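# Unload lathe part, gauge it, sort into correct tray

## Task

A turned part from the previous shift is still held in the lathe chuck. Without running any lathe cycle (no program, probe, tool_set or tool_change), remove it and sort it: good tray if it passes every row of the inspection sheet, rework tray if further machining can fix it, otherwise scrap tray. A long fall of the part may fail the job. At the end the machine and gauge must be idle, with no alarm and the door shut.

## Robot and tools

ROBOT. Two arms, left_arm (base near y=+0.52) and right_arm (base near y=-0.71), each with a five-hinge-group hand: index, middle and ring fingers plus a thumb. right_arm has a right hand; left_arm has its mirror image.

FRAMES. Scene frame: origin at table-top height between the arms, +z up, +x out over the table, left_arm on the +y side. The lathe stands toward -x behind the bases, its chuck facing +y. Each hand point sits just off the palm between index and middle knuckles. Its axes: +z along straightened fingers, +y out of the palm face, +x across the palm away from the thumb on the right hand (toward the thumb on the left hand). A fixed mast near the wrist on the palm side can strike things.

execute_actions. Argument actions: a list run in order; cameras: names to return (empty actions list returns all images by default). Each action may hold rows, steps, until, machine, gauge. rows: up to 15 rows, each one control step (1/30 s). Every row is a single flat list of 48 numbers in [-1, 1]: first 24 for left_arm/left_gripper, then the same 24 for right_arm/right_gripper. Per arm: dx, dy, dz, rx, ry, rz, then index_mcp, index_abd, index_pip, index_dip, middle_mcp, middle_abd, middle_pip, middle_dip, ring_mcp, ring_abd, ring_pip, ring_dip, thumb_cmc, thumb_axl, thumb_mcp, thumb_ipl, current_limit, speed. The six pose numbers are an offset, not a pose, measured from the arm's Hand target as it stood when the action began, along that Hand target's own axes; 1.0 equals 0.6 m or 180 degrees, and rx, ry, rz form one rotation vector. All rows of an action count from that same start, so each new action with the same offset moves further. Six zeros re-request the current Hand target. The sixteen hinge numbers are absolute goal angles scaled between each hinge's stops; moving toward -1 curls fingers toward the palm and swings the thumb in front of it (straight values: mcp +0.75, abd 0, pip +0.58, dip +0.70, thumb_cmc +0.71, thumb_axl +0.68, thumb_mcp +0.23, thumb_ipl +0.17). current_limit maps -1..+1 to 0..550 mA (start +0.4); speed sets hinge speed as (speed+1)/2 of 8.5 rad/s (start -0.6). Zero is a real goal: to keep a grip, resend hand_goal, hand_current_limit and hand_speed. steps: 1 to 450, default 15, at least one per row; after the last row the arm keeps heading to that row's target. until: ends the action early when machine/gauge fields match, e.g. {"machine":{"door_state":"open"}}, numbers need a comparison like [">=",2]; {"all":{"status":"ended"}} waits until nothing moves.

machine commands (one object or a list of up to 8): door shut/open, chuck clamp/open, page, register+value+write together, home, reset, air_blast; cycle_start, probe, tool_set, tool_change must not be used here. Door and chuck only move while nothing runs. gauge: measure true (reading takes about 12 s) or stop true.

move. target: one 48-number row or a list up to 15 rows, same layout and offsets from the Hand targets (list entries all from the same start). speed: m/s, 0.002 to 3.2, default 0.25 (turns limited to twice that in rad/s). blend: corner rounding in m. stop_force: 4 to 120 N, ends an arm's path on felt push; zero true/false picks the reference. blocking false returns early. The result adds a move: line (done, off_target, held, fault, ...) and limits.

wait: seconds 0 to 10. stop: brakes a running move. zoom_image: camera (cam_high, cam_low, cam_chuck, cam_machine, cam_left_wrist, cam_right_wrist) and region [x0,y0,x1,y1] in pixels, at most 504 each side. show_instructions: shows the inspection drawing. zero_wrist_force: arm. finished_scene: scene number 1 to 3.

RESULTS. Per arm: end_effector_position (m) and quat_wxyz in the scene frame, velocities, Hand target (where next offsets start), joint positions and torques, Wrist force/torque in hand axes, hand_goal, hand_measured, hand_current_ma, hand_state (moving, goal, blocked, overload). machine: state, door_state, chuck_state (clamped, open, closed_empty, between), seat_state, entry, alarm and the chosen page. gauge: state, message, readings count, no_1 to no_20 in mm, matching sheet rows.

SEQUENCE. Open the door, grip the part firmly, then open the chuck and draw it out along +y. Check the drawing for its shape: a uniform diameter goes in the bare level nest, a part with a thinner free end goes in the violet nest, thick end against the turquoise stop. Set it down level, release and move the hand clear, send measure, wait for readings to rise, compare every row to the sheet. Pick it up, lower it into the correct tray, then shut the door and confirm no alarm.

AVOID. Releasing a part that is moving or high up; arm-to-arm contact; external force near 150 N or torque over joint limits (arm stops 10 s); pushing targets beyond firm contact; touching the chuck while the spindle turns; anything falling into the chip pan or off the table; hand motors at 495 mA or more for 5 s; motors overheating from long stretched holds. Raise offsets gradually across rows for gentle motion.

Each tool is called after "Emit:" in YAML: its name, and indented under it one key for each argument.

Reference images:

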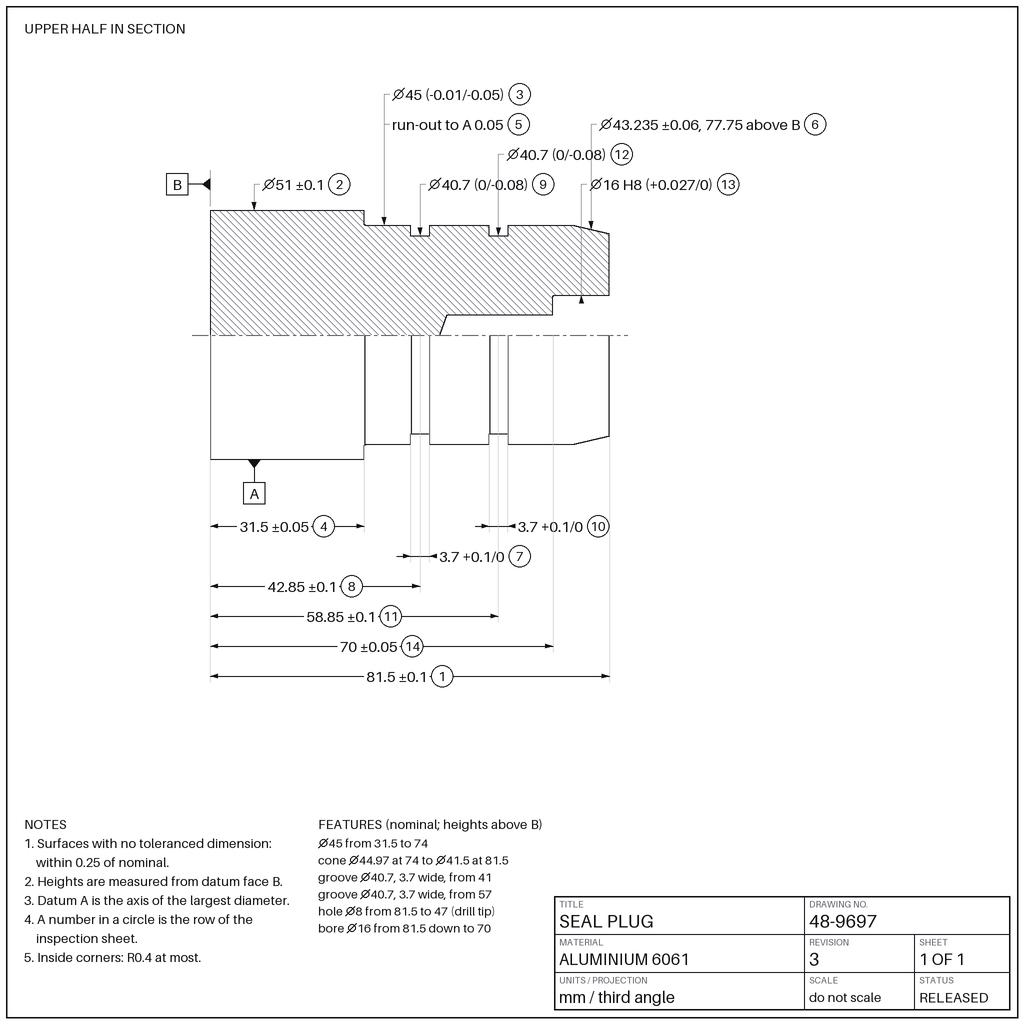

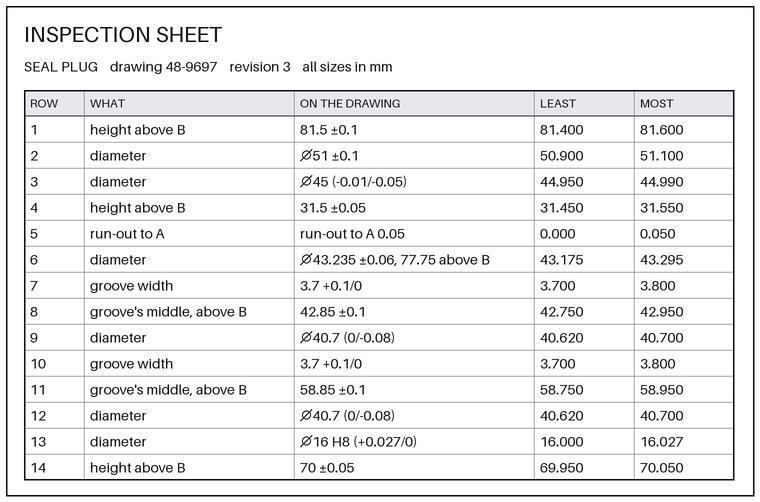

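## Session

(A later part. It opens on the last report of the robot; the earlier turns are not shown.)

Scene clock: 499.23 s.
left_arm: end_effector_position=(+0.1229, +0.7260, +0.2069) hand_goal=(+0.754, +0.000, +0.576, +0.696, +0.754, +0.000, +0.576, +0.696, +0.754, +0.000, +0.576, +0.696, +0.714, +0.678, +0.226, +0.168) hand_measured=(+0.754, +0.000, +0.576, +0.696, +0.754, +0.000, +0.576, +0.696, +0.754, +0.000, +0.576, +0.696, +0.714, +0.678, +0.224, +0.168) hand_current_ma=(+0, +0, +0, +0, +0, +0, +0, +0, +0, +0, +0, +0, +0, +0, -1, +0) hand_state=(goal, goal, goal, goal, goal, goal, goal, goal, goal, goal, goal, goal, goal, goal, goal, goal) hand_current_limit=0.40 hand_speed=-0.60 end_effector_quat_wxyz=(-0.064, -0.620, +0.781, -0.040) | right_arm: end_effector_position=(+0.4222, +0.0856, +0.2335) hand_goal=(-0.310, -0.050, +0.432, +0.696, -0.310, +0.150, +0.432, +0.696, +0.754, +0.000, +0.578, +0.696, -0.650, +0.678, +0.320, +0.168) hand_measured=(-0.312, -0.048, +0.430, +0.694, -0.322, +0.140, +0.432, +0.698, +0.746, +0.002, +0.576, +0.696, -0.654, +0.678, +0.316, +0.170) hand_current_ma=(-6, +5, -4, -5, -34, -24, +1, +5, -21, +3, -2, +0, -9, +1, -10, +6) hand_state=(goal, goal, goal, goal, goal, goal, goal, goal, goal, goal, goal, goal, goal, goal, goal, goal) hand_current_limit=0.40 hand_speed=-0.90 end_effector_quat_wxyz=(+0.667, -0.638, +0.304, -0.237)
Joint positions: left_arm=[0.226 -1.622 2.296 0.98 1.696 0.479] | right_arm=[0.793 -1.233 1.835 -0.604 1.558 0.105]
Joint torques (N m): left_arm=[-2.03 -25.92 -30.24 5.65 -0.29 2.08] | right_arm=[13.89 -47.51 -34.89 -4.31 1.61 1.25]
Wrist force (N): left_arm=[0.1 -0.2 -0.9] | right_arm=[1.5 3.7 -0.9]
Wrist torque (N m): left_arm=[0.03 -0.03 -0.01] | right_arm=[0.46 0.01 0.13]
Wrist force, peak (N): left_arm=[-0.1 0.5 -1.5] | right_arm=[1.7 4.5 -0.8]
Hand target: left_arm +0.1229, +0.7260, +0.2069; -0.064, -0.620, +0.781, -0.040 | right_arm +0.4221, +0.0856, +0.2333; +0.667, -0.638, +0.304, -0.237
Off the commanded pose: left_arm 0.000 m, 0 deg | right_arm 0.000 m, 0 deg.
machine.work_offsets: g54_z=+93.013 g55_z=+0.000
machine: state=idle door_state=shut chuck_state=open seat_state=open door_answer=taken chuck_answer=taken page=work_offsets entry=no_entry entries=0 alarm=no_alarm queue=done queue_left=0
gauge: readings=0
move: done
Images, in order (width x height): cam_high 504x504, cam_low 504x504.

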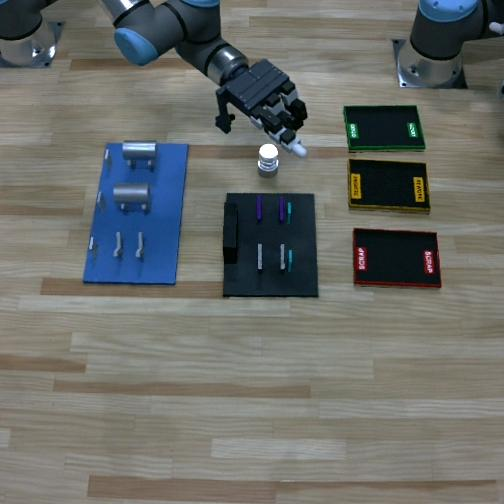

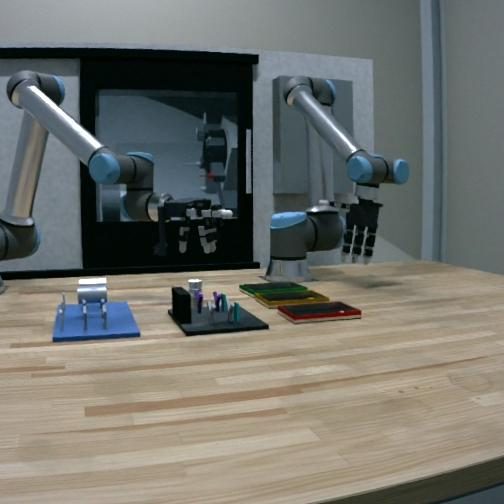

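Emit:
move:
  target: [0,0,0,0,0,0,0.754,0,0.576,0.696,0.754,0,0.576,0.696,0.754,0,0.576,0.696,0.714,0.678,0.226,0.168,0.4,-0.6,-0.169,0.1155,0,0,0,-0.5,-0.233,-0.05,0.431,0.696,-0.233,0.15,0.431,0.696,0.753,0,0.577,0.696,-0.63,0.677,0.36,0.168,0.4,-0.6]
  speed: 0.35

Emit:
move:
  target:
    - [0,0,0,0,0,0,0.754,0,0.576,0.696,0.754,0,0.576,0.696,0.754,0,0.576,0.696,0.714,0.678,0.226,0.168,0.4,-0.6,-0.1981,0.0208,0,0,0,0,-0.233,-0.05,0.431,0.696,-0.233,0.15,0.431,0.696,0.753,0,0.577,0.696,-0.63,0.677,0.36,0.168,0.4,-0.6]
    - [0,0,0,0,0,0,0.754,0,0.576,0.696,0.754,0,0.576,0.696,0.754,0,0.576,0.696,0.714,0.678,0.226,0.168,0.4,-0.6,-0.1981,0.1208,0,0,0,0,-0.233,-0.05,0.431,0.696,-0.233,0.15,0.431,0.696,0.753,0,0.577,0.696,-0.63,0.677,0.36,0.168,0.4,-0.6]
  speed: [0.12,0.06]
  stop_force: 12
  cameras: ["cam_high","cam_low"]

Emit:
zoom_image:
  camera: "cam_low"
  region: [175, 262, 235, 322]

Emit:
zoom_image:
  camera: "cam_high"
  region: [240, 110, 320, 190]

Scene clock: 529.33 s.
left_arm: end_effector_position=(+0.1229, +0.7260, +0.2069) hand_goal=(+0.754, +0.000, +0.576, +0.696, +0.754, +0.000, +0.576, +0.696, +0.754, +0.000, +0.576, +0.696, +0.714, +0.678, +0.226, +0.168) hand_measured=(+0.754, +0.000, +0.576, +0.696, +0.754, +0.000, +0.576, +0.696, +0.754, +0.000, +0.576, +0.696, +0.714, +0.678, +0.224, +0.168) hand_current_ma=(+0, +0, +0, +0, +0, +0, +0, +0, +0, +0, +0, +0, +0, +0, -1, +0) hand_state=(goal, goal, goal, goal, goal, goal, goal, goal, goal, goal, goal, goal, goal, goal, goal, goal) hand_current_limit=0.40 hand_speed=-0.60 end_effector_quat_wxyz=(-0.064, -0.620, +0.781, -0.040) | right_arm: end_effector_position=(+0.3457, +0.1623, +0.1749) hand_goal=(-0.232, -0.050, +0.432, +0.696, -0.232, +0.150, +0.432, +0.696, +0.754, +0.000, +0.578, +0.696, -0.630, +0.678, +0.360, +0.168) hand_measured=(-0.232, -0.044, +0.430, +0.694, -0.238, +0.144, +0.432, +0.698, +0.750, +0.002, +0.576, +0.696, -0.622, +0.678, +0.358, +0.170) hand_current_ma=(-1, +14, -3, -5, -18, -13, +1, +5, -8, +3, -2, +0, +19, +1, -6, +6) hand_state=(goal, goal, goal, goal, goal, goal, goal, goal, goal, goal, goal, goal, goal, goal, goal, goal) hand_current_limit=0.40 hand_speed=-0.60 end_effector_quat_wxyz=(-0.304, +0.666, +0.236, +0.639)
Joint positions: left_arm=[0.226 -1.622 2.296 0.98 1.696 0.479] | right_arm=[1.101 -1.008 1.719 -0.713 1.865 -1.467]
Joint torques (N m): left_arm=[-2.49 -26.9 -29.98 5.58 -0.34 2.36] | right_arm=[-17.41 -86.27 -32.3 1.08 -2.47 -1.35]
Wrist force (N): left_arm=[-0.1 0.1 -1.2] | right_arm=[0.1 1.4 -0.9]
Wrist torque (N m): left_arm=[0.10 -0.01 -0.02] | right_arm=[0.19 0.06 -0.03]
Wrist force, peak (N): left_arm=[0.2 0.8 -1.6] | right_arm=[1.5 3.7 -1.4]
Hand target: left_arm +0.1229, +0.7260, +0.2069; -0.064, -0.620, +0.781, -0.040 | right_arm +0.3458, +0.1621, +0.1749; -0.304, +0.666, +0.236, +0.639
Off the commanded pose: left_arm 0.000 m, 0 deg | right_arm 0.000 m, 0 deg.
machine.work_offsets: g54_z=+93.013 g55_z=+0.000
machine: state=idle door_state=shut chuck_state=open seat_state=open door_answer=taken chuck_answer=taken page=work_offsets entry=no_entry entries=0 alarm=no_alarm queue=done queue_left=0
gauge: readings=0
move: done

Scene clock: 532.60 s.
left_arm: end_effector_position=(+0.1229, +0.7260, +0.2069) hand_goal=(+0.754, +0.000, +0.576, +0.696, +0.754, +0.000, +0.576, +0.696, +0.754, +0.000, +0.576, +0.696, +0.714, +0.678, +0.226, +0.168) hand_measured=(+0.754, +0.000, +0.576, +0.696, +0.754, +0.000, +0.576, +0.696, +0.754, +0.000, +0.576, +0.696, +0.714, +0.678, +0.224, +0.168) hand_current_ma=(+0, +0, +0, +0, +0, +0, +0, +0, +0, +0, +0, +0, +0, +0, -1, +0) hand_state=(goal, goal, goal, goal, goal, goal, goal, goal, goal, goal, goal, goal, goal, goal, goal, goal) hand_current_limit=0.40 hand_speed=-0.60 end_effector_quat_wxyz=(-0.064, -0.620, +0.781, -0.040) | right_arm: end_effector_position=(+0.3881, +0.1200, +0.0491) hand_goal=(-0.232, -0.050, +0.432, +0.696, -0.232, +0.150, +0.432, +0.696, +0.754, +0.000, +0.578, +0.696, -0.630, +0.678, +0.360, +0.168) hand_measured=(-0.232, -0.044, +0.430, +0.694, -0.238, +0.144, +0.432, +0.698, +0.750, +0.002, +0.576, +0.696, -0.622, +0.678, +0.358, +0.170) hand_current_ma=(+0, +15, -3, -5, -17, -12, +1, +5, -7, +3, -2, +0, +22, +1, -6, +6) hand_state=(goal, goal, goal, goal, goal, goal, goal, goal, goal, goal, goal, goal, goal, goal, goal, goal) hand_current_limit=0.40 hand_speed=-0.60 end_effector_quat_wxyz=(-0.304, +0.666, +0.236, +0.639)
Joint positions: left_arm=[0.226 -1.622 2.296 0.98 1.696 0.479] | right_arm=[1.023 -0.888 1.811 -0.925 1.788 -1.467]
Joint torques (N m): left_arm=[-1.8 -26.03 -29.56 5.73 -0.4 2.11] | right_arm=[15.78 -60.87 -39.6 1.04 2.14 1.87]
Wrist force (N): left_arm=[0.3 0.3 -1.2] | right_arm=[-0.3 1.2 -1.2]
Wrist torque (N m): left_arm=[0.12 -0.06 0.00] | right_arm=[0.20 0.13 -0.09]
Wrist force, peak (N): left_arm=[0.2 0.6 -1.6] | right_arm=[-2.2 1.3 -1.2]
Hand target: left_arm +0.1229, +0.7260, +0.2069; -0.064, -0.620, +0.781, -0.040 | right_arm +0.3881, +0.1200, +0.0491; -0.304, +0.666, +0.236, +0.639
Off the commanded pose: left_arm 0.000 m, 0 deg | right_arm 0.000 m, 0 deg.
machine.work_offsets: g54_z=+93.013 g55_z=+0.000
machine: state=idle door_state=shut chuck_state=open seat_state=open door_answer=taken chuck_answer=taken page=work_offsets entry=no_entry entries=0 alarm=no_alarm queue=done queue_left=0
gauge: readings=0
move: done
Images, in order (width x height): cam_high 504x504, cam_low 504x504.

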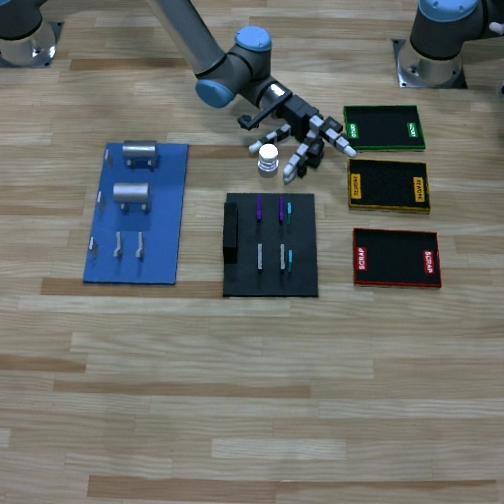

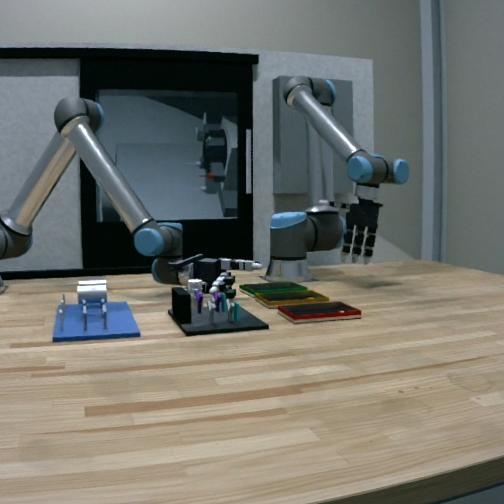

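Scaled by 8.400 from the camera's 504x504 image, which has a finer 720x720 frame.

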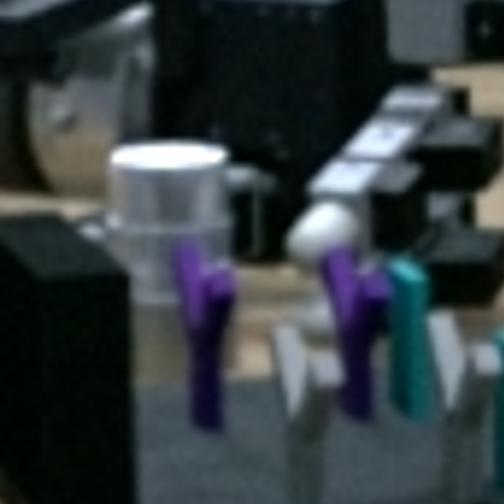

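Scaled by 6.300 from the camera's 504x504 image, which has a finer 720x720 frame.

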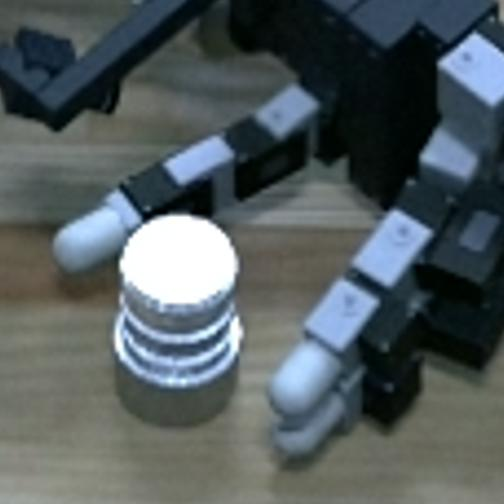

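Emit:
execute_actions:
  actions:
    - {"rows":[[0,0,0,0,0,0,0.754,0,0.576,0.696,0.754,0,0.576,0.696,0.754,0,0.576,0.696,0.714,0.678,0.226,0.168,0.4,-0.6,0,0,0,0,0,0,-0.45,-0.05,0.42,0.69,-0.47,0.15,0.42,0.69,0.753,0,0.577,0.696,-0.63,0.677,0.16,0.168,0.1,-0.85]],"steps":75}
    - {"rows":[[0,0,0,0,0,0,0.754,0,0.576,0.696,0.754,0,0.576,0.696,0.754,0,0.576,0.696,0.714,0.678,0.226,0.168,0.4,-0.6,0,0,0,0,0,0,-0.47,-0.05,0.41,0.68,-0.49,0.15,0.41,0.68,0.753,0,0.577,0.696,-0.635,0.677,0.03,0.12,0.75,-0.85]],"steps":40}
    - {"rows":[[0,0,0,0,0,0,0.754,0,0.576,0.696,0.754,0,0.576,0.696,0.754,0,0.576,0.696,0.714,0.678,0.226,0.168,0.4,-0.6,0,0,0,0,0,0,-0.51,-0.05,0.41,0.68,-0.535,0.15,0.41,0.68,0.753,0,0.577,0.696,-0.635,0.677,0.03,0.12,0.75,-0.9]],"steps":40}
  cameras: ["cam_high","cam_low"]

Emit:
zoom_image:
  camera: "cam_high"
  region: [240, 110, 320, 190]

Scene clock: 545.47 s.
left_arm: end_effector_position=(+0.1229, +0.7260, +0.2069) hand_goal=(+0.754, +0.000, +0.576, +0.696, +0.754, +0.000, +0.576, +0.696, +0.754, +0.000, +0.576, +0.696, +0.714, +0.678, +0.226, +0.168) hand_measured=(+0.754, +0.000, +0.576, +0.696, +0.754, +0.000, +0.576, +0.696, +0.754, +0.000, +0.576, +0.696, +0.714, +0.678, +0.224, +0.168) hand_current_ma=(+0, +0, +0, +0, +0, +0, +0, +0, +0, +0, +0, +0, +0, +0, -1, +0) hand_state=(goal, goal, goal, goal, goal, goal, goal, goal, goal, goal, goal, goal, goal, goal, goal, goal) hand_current_limit=0.40 hand_speed=-0.60 end_effector_quat_wxyz=(-0.064, -0.620, +0.781, -0.040) | right_arm: end_effector_position=(+0.3881, +0.1201, +0.0491) hand_goal=(-0.510, -0.050, +0.410, +0.680, -0.534, +0.150, +0.410, +0.680, +0.754, +0.000, +0.578, +0.696, -0.634, +0.678, +0.030, +0.120) hand_measured=(-0.416, -0.044, +0.442, +0.694, -0.434, +0.144, +0.438, +0.696, +0.750, +0.002, +0.576, +0.696, -0.622, +0.678, +0.206, +0.174) hand_current_ma=(+403, +15, +104, +44, +440, -12, +89, +48, -7, +3, -2, +0, +35, +1, +481, +280) hand_state=(blocked, goal, blocked, goal, blocked, goal, blocked, goal, goal, goal, goal, goal, goal, goal, blocked, blocked) hand_current_limit=0.75 hand_speed=-0.90 end_effector_quat_wxyz=(-0.304, +0.666, +0.236, +0.639)
Joint positions: left_arm=[0.226 -1.622 2.296 0.98 1.696 0.479] | right_arm=[1.023 -0.888 1.811 -0.925 1.788 -1.467]
Joint torques (N m): left_arm=[-3.93 -25.45 -29.61 5.7 -0.45 2.19] | right_arm=[9.31 -62.99 -30.2 1.07 1.73 1.81]
Wrist force (N): left_arm=[0.0 0.3 -1.1] | right_arm=[-0.5 0.9 -0.3]
Wrist torque (N m): left_arm=[0.11 -0.02 -0.03] | right_arm=[0.20 0.19 -0.14]
Wrist force, peak (N): left_arm=[0.0 0.2 -1.9] | right_arm=[-0.3 2.4 -1.7]
Hand target: left_arm +0.1229, +0.7260, +0.2069; -0.064, -0.620, +0.781, -0.040 | right_arm +0.3881, +0.1200, +0.0491; -0.304, +0.666, +0.236, +0.639
Off the commanded pose: left_arm 0.000 m, 0 deg | right_arm 0.000 m, 0 deg.
machine.work_offsets: g54_z=+93.013 g55_z=+0.000
machine: state=idle door_state=shut chuck_state=open seat_state=open door_answer=taken chuck_answer=taken page=work_offsets entry=no_entry entries=0 alarm=no_alarm queue=done queue_left=0
gauge: readings=0
Images, in order (width x height): cam_high 504x504, cam_low 504x504.

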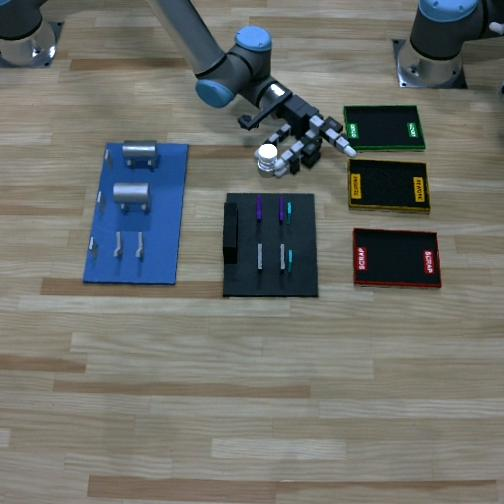

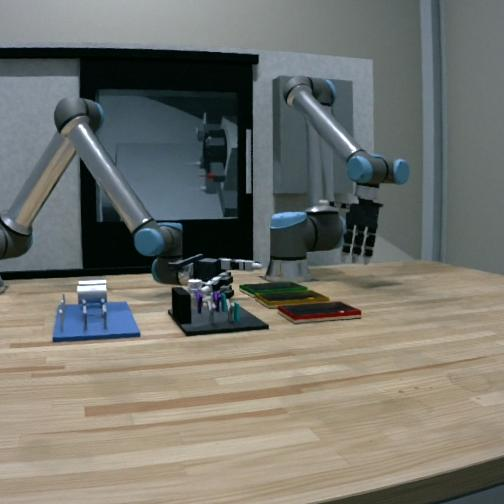

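Scaled by 6.300 from the camera's 504x504 image, which has a finer 720x720 frame.

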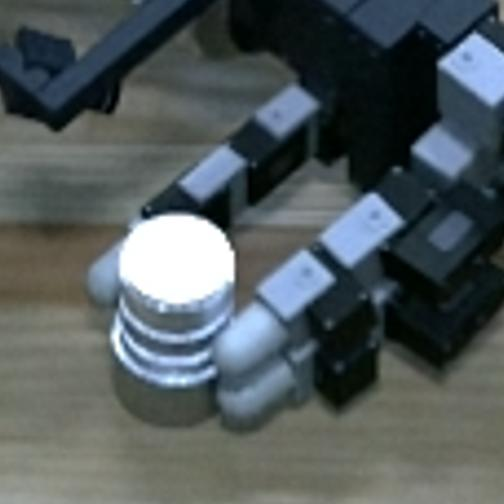

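Emit:
move:
  target:
    - [0,0,0,0,0,0,0.754,0,0.576,0.696,0.754,0,0.576,0.696,0.754,0,0.576,0.696,0.714,0.678,0.226,0.168,0.4,-0.6,0.1989,-0.0209,0,0,0,0,-0.51,-0.05,0.41,0.68,-0.535,0.15,0.41,0.68,0.753,0,0.577,0.696,-0.635,0.677,0.03,0.12,0.75,-0.9]
    - [0,0,0,0,0,0,0.754,0,0.576,0.696,0.754,0,0.576,0.696,0.754,0,0.576,0.696,0.714,0.678,0.226,0.168,0.4,-0.6,0.3486,0.3145,0.1662,-0.2883,0.1193,0.5182,-0.51,-0.05,0.41,0.68,-0.535,0.15,0.41,0.68,0.753,0,0.577,0.696,-0.635,0.677,0.03,0.12,0.75,-0.9]
  speed: [0.06,0.22]
  blend: [0.02,0]
  cameras: ["cam_high","cam_low"]

Emit:
zoom_image:
  camera: "cam_low"
  region: [170, 210, 250, 290]

Emit:
zoom_image:
  camera: "cam_high"
  region: [230, 110, 330, 210]

Scene clock: 568.70 s.
left_arm: end_effector_position=(+0.1229, +0.7260, +0.2069) hand_goal=(+0.754, +0.000, +0.576, +0.696, +0.754, +0.000, +0.576, +0.696, +0.754, +0.000, +0.576, +0.696, +0.714, +0.678, +0.226, +0.168) hand_measured=(+0.754, +0.000, +0.576, +0.696, +0.754, +0.000, +0.576, +0.696, +0.754, +0.000, +0.576, +0.696, +0.714, +0.678, +0.224, +0.168) hand_current_ma=(+0, +0, +0, +0, +0, +0, +0, +0, +0, +0, +0, +0, +0, +0, -1, +0) hand_state=(goal, goal, goal, goal, goal, goal, goal, goal, goal, goal, goal, goal, goal, goal, goal, goal) hand_current_limit=0.40 hand_speed=-0.60 end_effector_quat_wxyz=(-0.064, -0.620, +0.781, -0.040) | right_arm: end_effector_position=(+0.6066, +0.0420, +0.2375) hand_goal=(-0.510, -0.050, +0.410, +0.680, -0.534, +0.150, +0.410, +0.680, +0.754, +0.000, +0.578, +0.696, -0.634, +0.678, +0.030, +0.120) hand_measured=(-0.424, -0.046, +0.450, +0.698, -0.460, +0.138, +0.442, +0.700, +0.748, +0.002, +0.576, +0.696, -0.608, +0.680, +0.204, +0.174) hand_current_ma=(+370, +8, +136, +55, +304, -30, +110, +61, -18, +3, -2, +0, +84, +4, +481, +274) hand_state=(blocked, goal, blocked, goal, blocked, goal, blocked, goal, goal, goal, goal, goal, blocked, goal, blocked, blocked) hand_current_limit=0.75 hand_speed=-0.90 end_effector_quat_wxyz=(-0.402, +0.567, -0.624, +0.358)
Joint positions: left_arm=[0.226 -1.622 2.296 0.98 1.696 0.479] | right_arm=[0.773 -0.917 1.182 0.297 2.229 0.473]
Joint torques (N m): left_arm=[-2.35 -26.84 -30.39 5.63 -0.08 2.1] | right_arm=[17.81 -103.29 -42.54 1.12 2.89 1.69]
Wrist force (N): left_arm=[-0.1 0.1 -0.9] | right_arm=[2.6 6.7 1.2]
Wrist torque (N m): left_arm=[0.07 -0.02 -0.03] | right_arm=[0.74 -0.12 0.25]
Wrist force, peak (N): left_arm=[-0.3 0.9 -1.6] | right_arm=[2.0 7.7 1.0]
Hand target: left_arm +0.1229, +0.7260, +0.2069; -0.064, -0.620, +0.781, -0.040 | right_arm +0.6065, +0.0420, +0.2376; +0.402, -0.567, +0.624, -0.358
Off the commanded pose: left_arm 0.000 m, 0 deg | right_arm 0.000 m, 0 deg.
machine.work_offsets: g54_z=+93.013 g55_z=+0.000
machine: state=idle door_state=shut chuck_state=open seat_state=open door_answer=taken chuck_answer=taken page=work_offsets entry=no_entry entries=0 alarm=no_alarm queue=done queue_left=0
gauge: readings=0
move: done
Images, in order (width x height): cam_high 504x504, cam_low 504x504.

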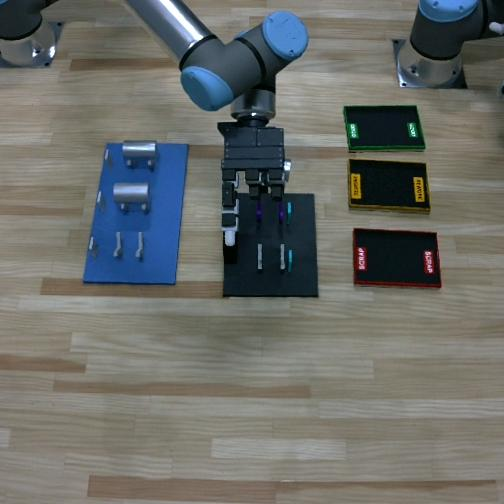

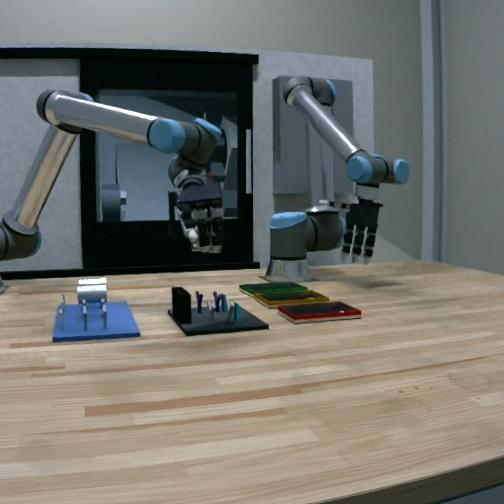

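Scaled by 6.300 from the camera's 504x504 image, which has a finer 720x720 frame.

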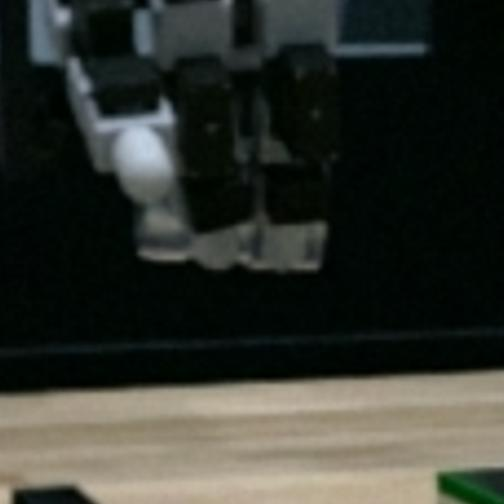

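Scaled by 5.040 from the camera's 504x504 image, which has a finer 720x720 frame.

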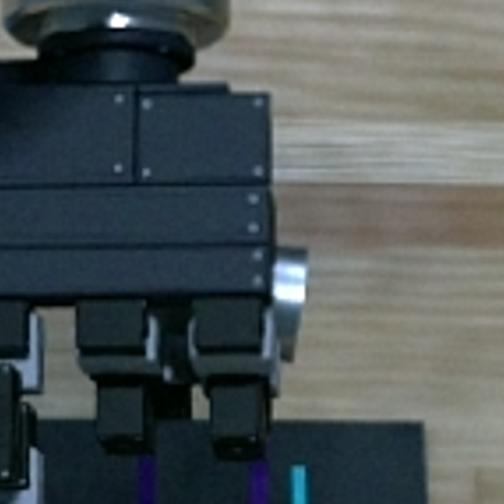

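Emit:
zoom_image:
  camera: "cam_high"
  region: [240, 150, 300, 210]

Emit:
zoom_image:
  camera: "cam_low"
  region: [180, 225, 230, 275]

Scaled by 8.400 from the camera's 504x504 image, which has a finer 720x720 frame.

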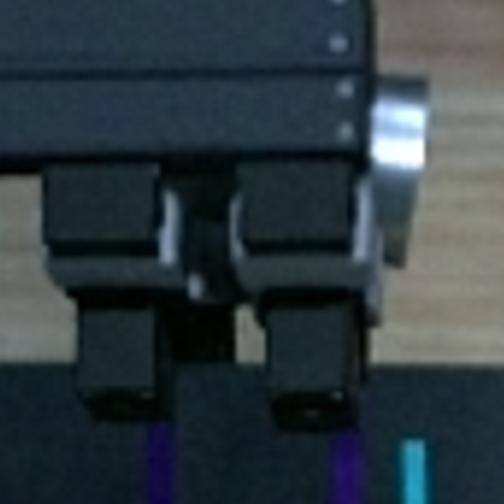

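Scaled by 10.080 from the camera's 504x504 image, which has a finer 720x720 frame.

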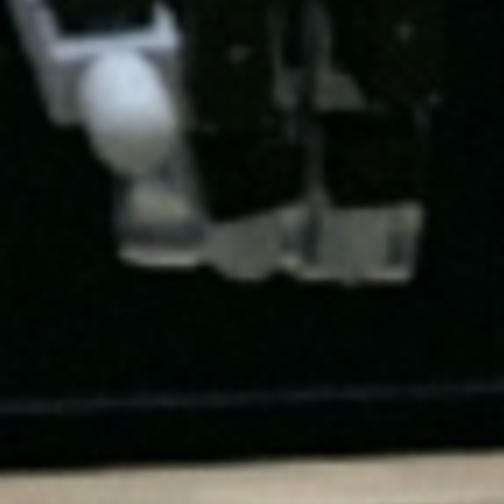

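Emit:
move:
  target: [0,0,0,0,0,0,0.754,0,0.576,0.696,0.754,0,0.576,0.696,0.754,0,0.576,0.696,0.714,0.678,0.226,0.168,0.4,-0.6,0,0.1120,0.0294,0.1322,-0.0629,-0.0023,-0.51,-0.05,0.41,0.68,-0.535,0.15,0.41,0.68,0.753,0,0.577,0.696,-0.635,0.677,0.03,0.12,0.75,-0.9]
  speed: 0.12
  cameras: ["cam_high","cam_low"]

Emit:
zoom_image:
  camera: "cam_low"
  region: [175, 245, 245, 315]

Emit:
zoom_image:
  camera: "cam_high"
  region: [235, 170, 315, 250]

Scene clock: 600.73 s.
left_arm: end_effector_position=(+0.1229, +0.7260, +0.2069) hand_goal=(+0.754, +0.000, +0.576, +0.696, +0.754, +0.000, +0.576, +0.696, +0.754, +0.000, +0.576, +0.696, +0.714, +0.678, +0.226, +0.168) hand_measured=(+0.754, +0.000, +0.576, +0.696, +0.754, +0.000, +0.576, +0.696, +0.754, +0.000, +0.576, +0.696, +0.714, +0.678, +0.224, +0.168) hand_current_ma=(+0, +0, +0, +0, +0, +0, +0, +0, +0, +0, +0, +0, +0, +0, -1, +0) hand_state=(goal, goal, goal, goal, goal, goal, goal, goal, goal, goal, goal, goal, goal, goal, goal, goal) hand_current_limit=0.40 hand_speed=-0.60 end_effector_quat_wxyz=(-0.064, -0.620, +0.781, -0.040) | right_arm: end_effector_position=(+0.5942, +0.0490, +0.1696) hand_goal=(-0.510, -0.050, +0.410, +0.680, -0.534, +0.150, +0.410, +0.680, +0.754, +0.000, +0.578, +0.696, -0.634, +0.678, +0.030, +0.120) hand_measured=(-0.428, -0.048, +0.450, +0.698, -0.460, +0.136, +0.442, +0.700, +0.748, +0.002, +0.576, +0.696, -0.616, +0.680, +0.204, +0.174) hand_current_ma=(+347, +5, +136, +55, +304, -33, +110, +61, -19, +3, -2, +0, +59, +4, +481, +274) hand_state=(blocked, goal, blocked, goal, blocked, goal, blocked, goal, goal, goal, goal, goal, goal, goal, blocked, blocked) hand_current_limit=0.75 hand_speed=-0.90 end_effector_quat_wxyz=(+0.568, -0.507, +0.492, -0.423)
Joint positions: left_arm=[0.226 -1.622 2.296 0.98 1.696 0.479] | right_arm=[0.796 -1.004 1.614 -0.612 2.186 0.13]
Joint torques (N m): left_arm=[-1.69 -28.68 -31.47 5.63 -0.42 2.38] | right_arm=[5.39 -63.69 -45 -3.05 1.97 2.04]
Wrist force (N): left_arm=[-0.2 0.4 -1.3] | right_arm=[2.3 7.1 -1.2]
Wrist torque (N m): left_arm=[0.13 0.00 -0.04] | right_arm=[0.64 -0.01 -0.07]
Wrist force, peak (N): left_arm=[-0.1 0.8 -1.8] | right_arm=[2.5 8.4 -1.5]
Hand target: left_arm +0.1229, +0.7260, +0.2069; -0.064, -0.620, +0.781, -0.040 | right_arm +0.5943, +0.0490, +0.1696; +0.568, -0.507, +0.492, -0.423
Off the commanded pose: left_arm 0.000 m, 0 deg | right_arm 0.000 m, 0 deg.
machine.work_offsets: g54_z=+93.013 g55_z=+0.000
machine: state=idle door_state=shut chuck_state=open seat_state=open door_answer=taken chuck_answer=taken page=work_offsets entry=no_entry entries=0 alarm=no_alarm queue=done queue_left=0
gauge: readings=0
move: done
Images, in order (width x height): cam_high 504x504, cam_low 504x504.

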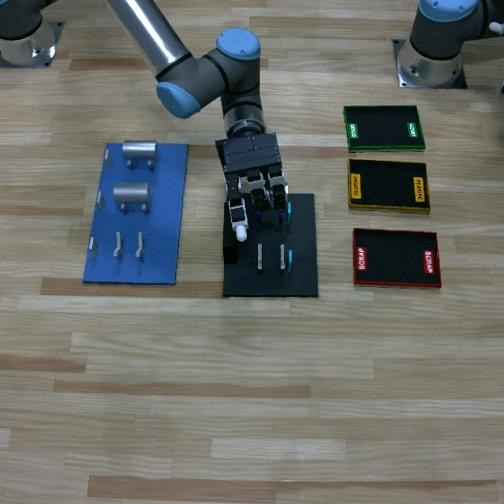

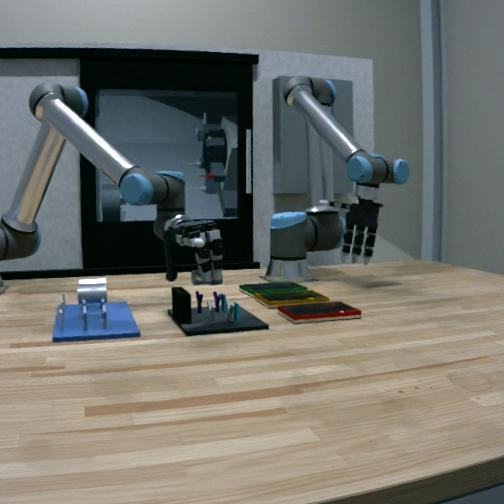

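Scaled by 7.200 from the camera's 504x504 image, which has a finer 720x720 frame.

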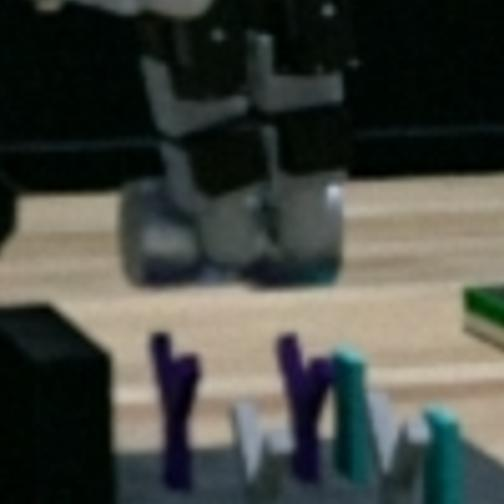

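Scaled by 6.300 from the camera's 504x504 image, which has a finer 720x720 frame.

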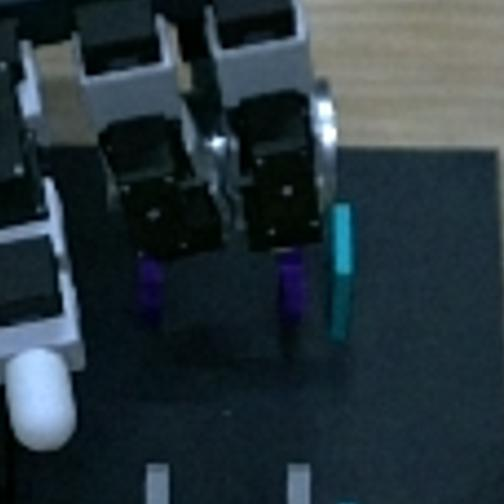

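Emit:
move:
  target: [0,0,0,0,0,0,0.754,0,0.576,0.696,0.754,0,0.576,0.696,0.754,0,0.576,0.696,0.714,0.678,0.226,0.168,0.4,-0.6,0.0120,0.0909,0,0,0,0,-0.51,-0.05,0.41,0.68,-0.535,0.15,0.41,0.68,0.753,0,0.577,0.696,-0.635,0.677,0.03,0.12,0.75,-0.9]
  speed: 0.025
  stop_force: 4
  cameras: ["cam_high","cam_low"]

Emit:
zoom_image:
  camera: "cam_low"
  region: [175, 255, 235, 315]

Emit:
zoom_image:
  camera: "cam_high"
  region: [235, 170, 315, 250]

Scene clock: 610.40 s.
left_arm: end_effector_position=(+0.1229, +0.7260, +0.2069) hand_goal=(+0.754, +0.000, +0.576, +0.696, +0.754, +0.000, +0.576, +0.696, +0.754, +0.000, +0.576, +0.696, +0.714, +0.678, +0.226, +0.168) hand_measured=(+0.754, +0.000, +0.576, +0.696, +0.754, +0.000, +0.576, +0.696, +0.754, +0.000, +0.576, +0.696, +0.714, +0.678, +0.224, +0.168) hand_current_ma=(+0, +0, +0, +0, +0, +0, +0, +0, +0, +0, +0, +0, +0, +0, -1, +0) hand_state=(goal, goal, goal, goal, goal, goal, goal, goal, goal, goal, goal, goal, goal, goal, goal, goal) hand_current_limit=0.40 hand_speed=-0.60 end_effector_quat_wxyz=(-0.064, -0.620, +0.781, -0.040) | right_arm: end_effector_position=(+0.5944, +0.0490, +0.1377) hand_goal=(-0.510, -0.050, +0.410, +0.680, -0.534, +0.150, +0.410, +0.680, +0.754, +0.000, +0.578, +0.696, -0.634, +0.678, +0.030, +0.120) hand_measured=(-0.428, -0.054, +0.456, +0.700, -0.460, +0.132, +0.448, +0.704, +0.746, +0.002, +0.576, +0.696, -0.616, +0.680, +0.204, +0.168) hand_current_ma=(+347, -10, +167, +62, +304, -46, +130, +77, -20, +3, -2, +0, +58, +4, +481, +239) hand_state=(blocked, goal, blocked, blocked, blocked, goal, blocked, blocked, goal, goal, goal, goal, goal, goal, blocked, blocked) hand_current_limit=0.75 hand_speed=-0.90 end_effector_quat_wxyz=(+0.568, -0.507, +0.492, -0.423)
Joint positions: left_arm=[0.226 -1.622 2.296 0.98 1.696 0.479] | right_arm=[0.796 -0.973 1.63 -0.659 2.186 0.13]
Joint torques (N m): left_arm=[-1.77 -26.9 -30.79 5.72 -0.23 2.57] | right_arm=[-9.2 -93.15 -50.49 -2.39 -0.6 1.13]
Wrist force (N): left_arm=[-0.1 0.6 -1.3] | right_arm=[2.7 6.6 -0.9]
Wrist torque (N m): left_arm=[0.16 -0.01 -0.04] | right_arm=[0.64 -0.08 0.00]
Wrist force, peak (N): left_arm=[-0.4 0.2 -1.8] | right_arm=[2.4 8.0 -1.5]
Hand target: left_arm +0.1229, +0.7260, +0.2069; -0.064, -0.620, +0.781, -0.040 | right_arm +0.5944, +0.0490, +0.1377; +0.568, -0.507, +0.492, -0.423 (not the last commanded pose)
Off the commanded pose: left_arm 0.000 m, 0 deg | right_arm 0.023 m, 0 deg.
machine.work_offsets: g54_z=+93.013 g55_z=+0.000
machine: state=idle door_state=shut chuck_state=open seat_state=open door_answer=taken chuck_answer=taken page=work_offsets entry=no_entry entries=0 alarm=no_alarm queue=done queue_left=0
gauge: readings=0
move: contact (right_arm)
Images, in order (width x height): cam_high 504x504, cam_low 504x504.

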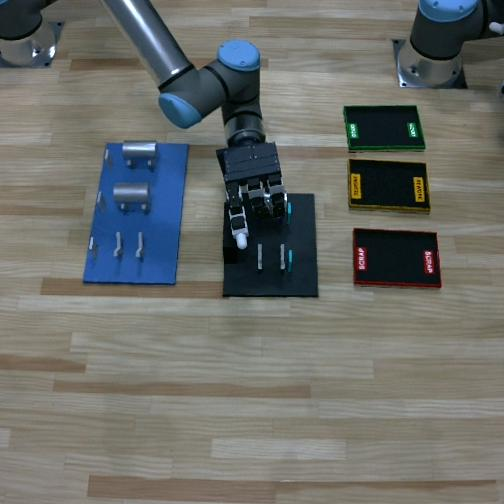

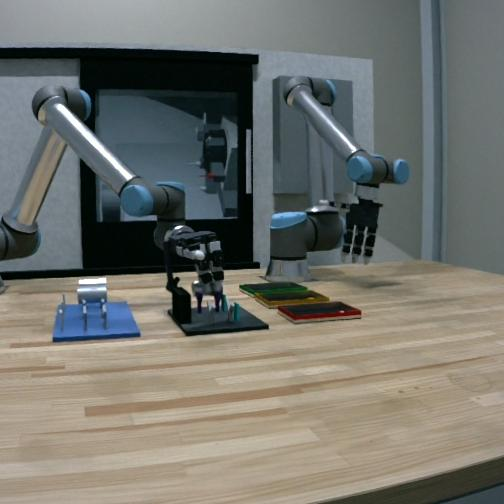

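Scaled by 8.400 from the camera's 504x504 image, which has a finer 720x720 frame.

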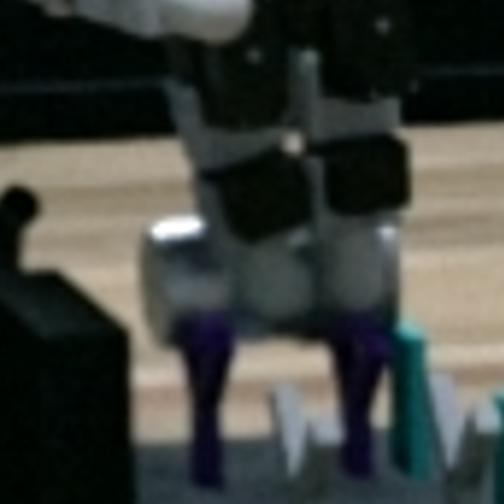

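Scaled by 6.300 from the camera's 504x504 image, which has a finer 720x720 frame.

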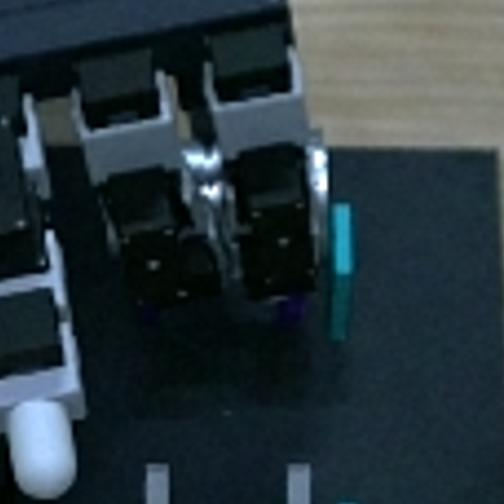

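Emit:
move:
  target: [0,0,0,0,0,0,0.754,0,0.576,0.696,0.754,0,0.576,0.696,0.754,0,0.576,0.696,0.714,0.678,0.226,0.168,0.4,-0.6,0.0050,0.0380,0,0,0,0,-0.51,-0.05,0.41,0.68,-0.535,0.15,0.41,0.68,0.753,0,0.577,0.696,-0.635,0.677,0.03,0.12,0.75,-0.9]
  speed: 0.015
  stop_force: 5
  cameras: ["cam_high","cam_low"]

Emit:
zoom_image:
  camera: "cam_low"
  region: [175, 255, 235, 315]

Emit:
zoom_image:
  camera: "cam_high"
  region: [235, 170, 315, 250]

Scene clock: 619.60 s.
left_arm: end_effector_position=(+0.1229, +0.7260, +0.2069) hand_goal=(+0.754, +0.000, +0.576, +0.696, +0.754, +0.000, +0.576, +0.696, +0.754, +0.000, +0.576, +0.696, +0.714, +0.678, +0.226, +0.168) hand_measured=(+0.754, +0.000, +0.576, +0.696, +0.754, +0.000, +0.576, +0.696, +0.754, +0.000, +0.576, +0.696, +0.714, +0.678, +0.224, +0.168) hand_current_ma=(+0, +0, +0, +0, +0, +0, +0, +0, +0, +0, +0, +0, +0, +0, -1, +0) hand_state=(goal, goal, goal, goal, goal, goal, goal, goal, goal, goal, goal, goal, goal, goal, goal, goal) hand_current_limit=0.40 hand_speed=-0.60 end_effector_quat_wxyz=(-0.064, -0.620, +0.781, -0.040) | right_arm: end_effector_position=(+0.5945, +0.0491, +0.1366) hand_goal=(-0.510, -0.050, +0.410, +0.680, -0.534, +0.150, +0.410, +0.680, +0.754, +0.000, +0.578, +0.696, -0.634, +0.678, +0.030, +0.120) hand_measured=(-0.428, -0.054, +0.460, +0.702, -0.460, +0.132, +0.450, +0.706, +0.746, +0.002, +0.576, +0.696, -0.616, +0.680, +0.202, +0.166) hand_current_ma=(+347, -10, +179, +66, +304, -46, +143, +85, -20, +3, -2, +0, +55, +4, +481, +226) hand_state=(blocked, goal, blocked, blocked, blocked, goal, blocked, blocked, goal, goal, goal, goal, goal, goal, blocked, blocked) hand_current_limit=0.75 hand_speed=-0.90 end_effector_quat_wxyz=(+0.568, -0.507, +0.492, -0.423)
Joint positions: left_arm=[0.226 -1.622 2.296 0.98 1.696 0.479] | right_arm=[0.796 -0.972 1.63 -0.661 2.186 0.13]
Joint torques (N m): left_arm=[-4.05 -27.29 -30.61 5.89 -0.45 2.31] | right_arm=[-9.09 -93.73 -49.1 1.16 1.96 1.69]
Wrist force (N): left_arm=[0.1 0.2 -1.2] | right_arm=[2.1 6.2 0.1]
Wrist torque (N m): left_arm=[0.10 -0.04 -0.01] | right_arm=[0.76 0.04 -0.01]
Wrist force, peak (N): left_arm=[0.1 0.5 -1.7] | right_arm=[2.7 7.7 -0.8]
Hand target: left_arm +0.1229, +0.7260, +0.2069; -0.064, -0.620, +0.781, -0.040 | right_arm +0.5945, +0.0491, +0.1366; +0.568, -0.507, +0.492, -0.423 (not the last commanded pose)
Off the commanded pose: left_arm 0.000 m, 0 deg | right_arm 0.022 m, 0 deg.
machine.work_offsets: g54_z=+93.013 g55_z=+0.000
machine: state=idle door_state=shut chuck_state=open seat_state=open door_answer=taken chuck_answer=taken page=work_offsets entry=no_entry entries=0 alarm=no_alarm queue=done queue_left=0
gauge: readings=0
move: contact (right_arm)
Images, in order (width x height): cam_high 504x504, cam_low 504x504.

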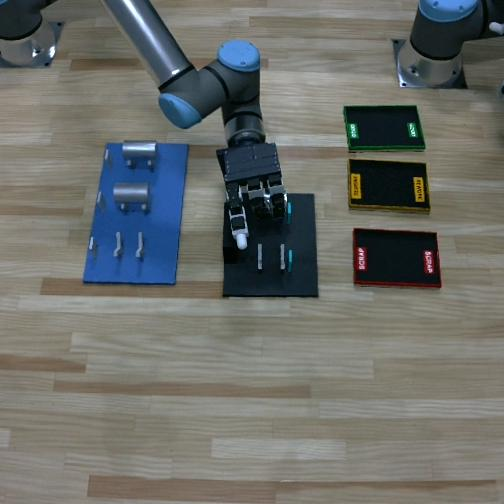

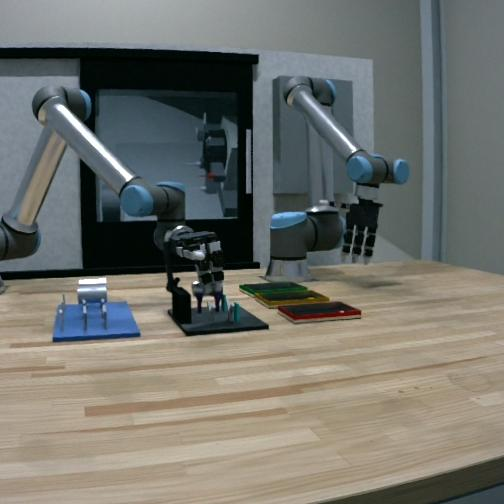

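Scaled by 8.400 from the camera's 504x504 image, which has a finer 720x720 frame.

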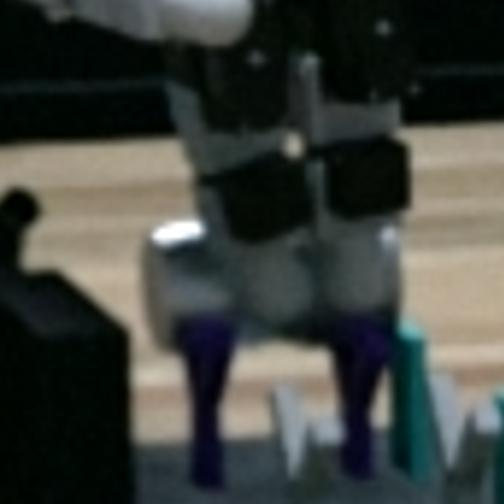

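Scaled by 6.300 from the camera's 504x504 image, which has a finer 720x720 frame.

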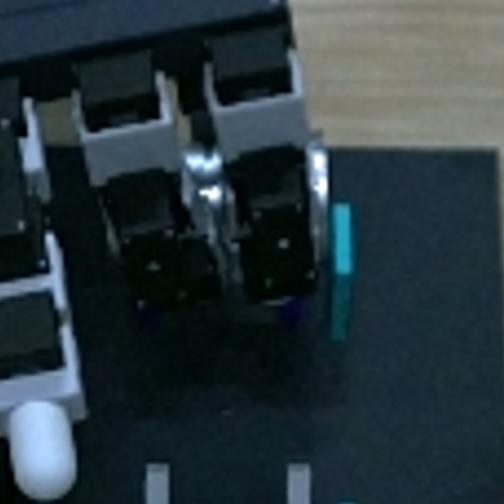

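Emit:
move:
  target: [0,0,0,0,0,0,0.754,0,0.576,0.696,0.754,0,0.576,0.696,0.754,0,0.576,0.696,0.714,0.678,0.226,0.168,0.4,-0.6,0.0006,-0.0034,0.0066,0,0,0,-0.51,-0.05,0.41,0.68,-0.535,0.15,0.41,0.68,0.753,0,0.577,0.696,-0.635,0.677,0.03,0.12,0.75,-0.9]
  speed: 0.02

Emit:
move:
  target: [0,0,0,0,0,0,0.754,0,0.576,0.696,0.754,0,0.576,0.696,0.754,0,0.576,0.696,0.714,0.678,0.226,0.168,0.4,-0.6,0.0033,0.0248,0,0,0,0,-0.51,-0.05,0.41,0.68,-0.535,0.15,0.41,0.68,0.753,0,0.577,0.696,-0.635,0.677,0.03,0.12,0.75,-0.9]
  speed: 0.015
  stop_force: 5

Scene clock: 660.67 s.
left_arm: end_effector_position=(+0.1229, +0.7260, +0.2069) hand_goal=(+0.754, +0.000, +0.576, +0.696, +0.754, +0.000, +0.576, +0.696, +0.754, +0.000, +0.576, +0.696, +0.714, +0.678, +0.226, +0.168) hand_measured=(+0.754, +0.000, +0.576, +0.696, +0.754, +0.000, +0.576, +0.696, +0.754, +0.000, +0.576, +0.696, +0.714, +0.678, +0.224, +0.168) hand_current_ma=(+0, +0, +0, +0, +0, +0, +0, +0, +0, +0, +0, +0, +0, +0, -1, +0) hand_state=(goal, goal, goal, goal, goal, goal, goal, goal, goal, goal, goal, goal, goal, goal, goal, goal) hand_current_limit=0.40 hand_speed=-0.60 end_effector_quat_wxyz=(-0.064, -0.620, +0.781, -0.040) | right_arm: end_effector_position=(+0.5985, +0.0491, +0.1386) hand_goal=(-0.510, -0.050, +0.410, +0.680, -0.534, +0.150, +0.410, +0.680, +0.754, +0.000, +0.578, +0.696, -0.634, +0.678, +0.030, +0.120) hand_measured=(-0.428, -0.054, +0.460, +0.702, -0.460, +0.132, +0.450, +0.706, +0.746, +0.002, +0.576, +0.696, -0.618, +0.680, +0.202, +0.166) hand_current_ma=(+347, -8, +179, +66, +304, -46, +143, +85, -20, +3, -2, +0, +47, +4, +481, +226) hand_state=(blocked, goal, blocked, blocked, blocked, goal, blocked, blocked, goal, goal, goal, goal, goal, goal, blocked, blocked) hand_current_limit=0.75 hand_speed=-0.90 end_effector_quat_wxyz=(+0.568, -0.507, +0.492, -0.423)
Joint positions: left_arm=[0.226 -1.622 2.296 0.98 1.696 0.479] | right_arm=[0.793 -0.971 1.624 -0.655 2.182 0.13]
Joint torques (N m): left_arm=[-2.61 -27.68 -30.92 5.68 -0.3 2.18] | right_arm=[-7.55 -66.12 -43.01 -0.81 -1.45 1.6]
Wrist force (N): left_arm=[0.0 0.1 -1.1] | right_arm=[2.3 7.1 -0.8]
Wrist torque (N m): left_arm=[0.08 -0.02 -0.02] | right_arm=[0.63 -0.04 -0.04]
Wrist force, peak (N): left_arm=[0.5 0.5 -2.0] | right_arm=[2.5 7.7 -1.4]
Hand target: left_arm +0.1229, +0.7260, +0.2069; -0.064, -0.620, +0.781, -0.040 | right_arm +0.5985, +0.0491, +0.1386; +0.568, -0.507, +0.492, -0.423
Off the commanded pose: left_arm 0.000 m, 0 deg | right_arm 0.000 m, 0 deg.
machine.work_offsets: g54_z=+93.013 g55_z=+0.000
machine: state=idle door_state=shut chuck_state=open seat_state=open door_answer=taken chuck_answer=taken page=work_offsets entry=no_entry entries=0 alarm=no_alarm queue=done queue_left=0
gauge: readings=0
move: done

Scene clock: 662.17 s.
left_arm: end_effector_position=(+0.1229, +0.7260, +0.2069) hand_goal=(+0.754, +0.000, +0.576, +0.696, +0.754, +0.000, +0.576, +0.696, +0.754, +0.000, +0.576, +0.696, +0.714, +0.678, +0.226, +0.168) hand_measured=(+0.754, +0.000, +0.576, +0.696, +0.754, +0.000, +0.576, +0.696, +0.754, +0.000, +0.576, +0.696, +0.714, +0.678, +0.224, +0.168) hand_current_ma=(+0, +0, +0, +0, +0, +0, +0, +0, +0, +0, +0, +0, +0, +0, -1, +0) hand_state=(goal, goal, goal, goal, goal, goal, goal, goal, goal, goal, goal, goal, goal, goal, goal, goal) hand_current_limit=0.40 hand_speed=-0.60 end_effector_quat_wxyz=(-0.064, -0.620, +0.781, -0.040) | right_arm: end_effector_position=(+0.5985, +0.0491, +0.1339) hand_goal=(-0.510, -0.050, +0.410, +0.680, -0.534, +0.150, +0.410, +0.680, +0.754, +0.000, +0.578, +0.696, -0.634, +0.678, +0.030, +0.120) hand_measured=(-0.428, -0.058, +0.460, +0.702, -0.462, +0.132, +0.450, +0.706, +0.746, +0.002, +0.576, +0.696, -0.608, +0.680, +0.202, +0.166) hand_current_ma=(+347, -15, +179, +67, +295, -49, +143, +85, -20, +3, -2, +0, +82, +4, +481, +226) hand_state=(blocked, goal, blocked, blocked, blocked, goal, blocked, blocked, goal, goal, goal, goal, blocked, goal, blocked, blocked) hand_current_limit=0.75 hand_speed=-0.90 end_effector_quat_wxyz=(+0.568, -0.507, +0.492, -0.423)
Joint positions: left_arm=[0.226 -1.622 2.296 0.98 1.696 0.479] | right_arm=[0.793 -0.966 1.626 -0.662 2.182 0.13]
Joint torques (N m): left_arm=[-3.19 -26.82 -30.89 6.07 -0.48 2.13] | right_arm=[-2.67 -94.34 -49.78 0.82 -0.41 1.63]
Wrist force (N): left_arm=[0.0 0.1 -0.9] | right_arm=[2.1 6.4 0.0]
Wrist torque (N m): left_arm=[0.07 -0.03 -0.02] | right_arm=[0.62 0.00 -0.02]
Wrist force, peak (N): left_arm=[0.0 0.5 -1.5] | right_arm=[2.4 7.2 -1.1]
Hand target: left_arm +0.1229, +0.7260, +0.2069; -0.064, -0.620, +0.781, -0.040 | right_arm +0.5985, +0.0491, +0.1339; +0.568, -0.507, +0.492, -0.423 (not the last commanded pose)
Off the commanded pose: left_arm 0.000 m, 0 deg | right_arm 0.010 m, 0 deg.
machine.work_offsets: g54_z=+93.013 g55_z=+0.000
machine: state=idle door_state=shut chuck_state=open seat_state=open door_answer=taken chuck_answer=taken page=work_offsets entry=no_entry entries=0 alarm=no_alarm queue=done queue_left=0
gauge: readings=0
move: contact (right_arm)


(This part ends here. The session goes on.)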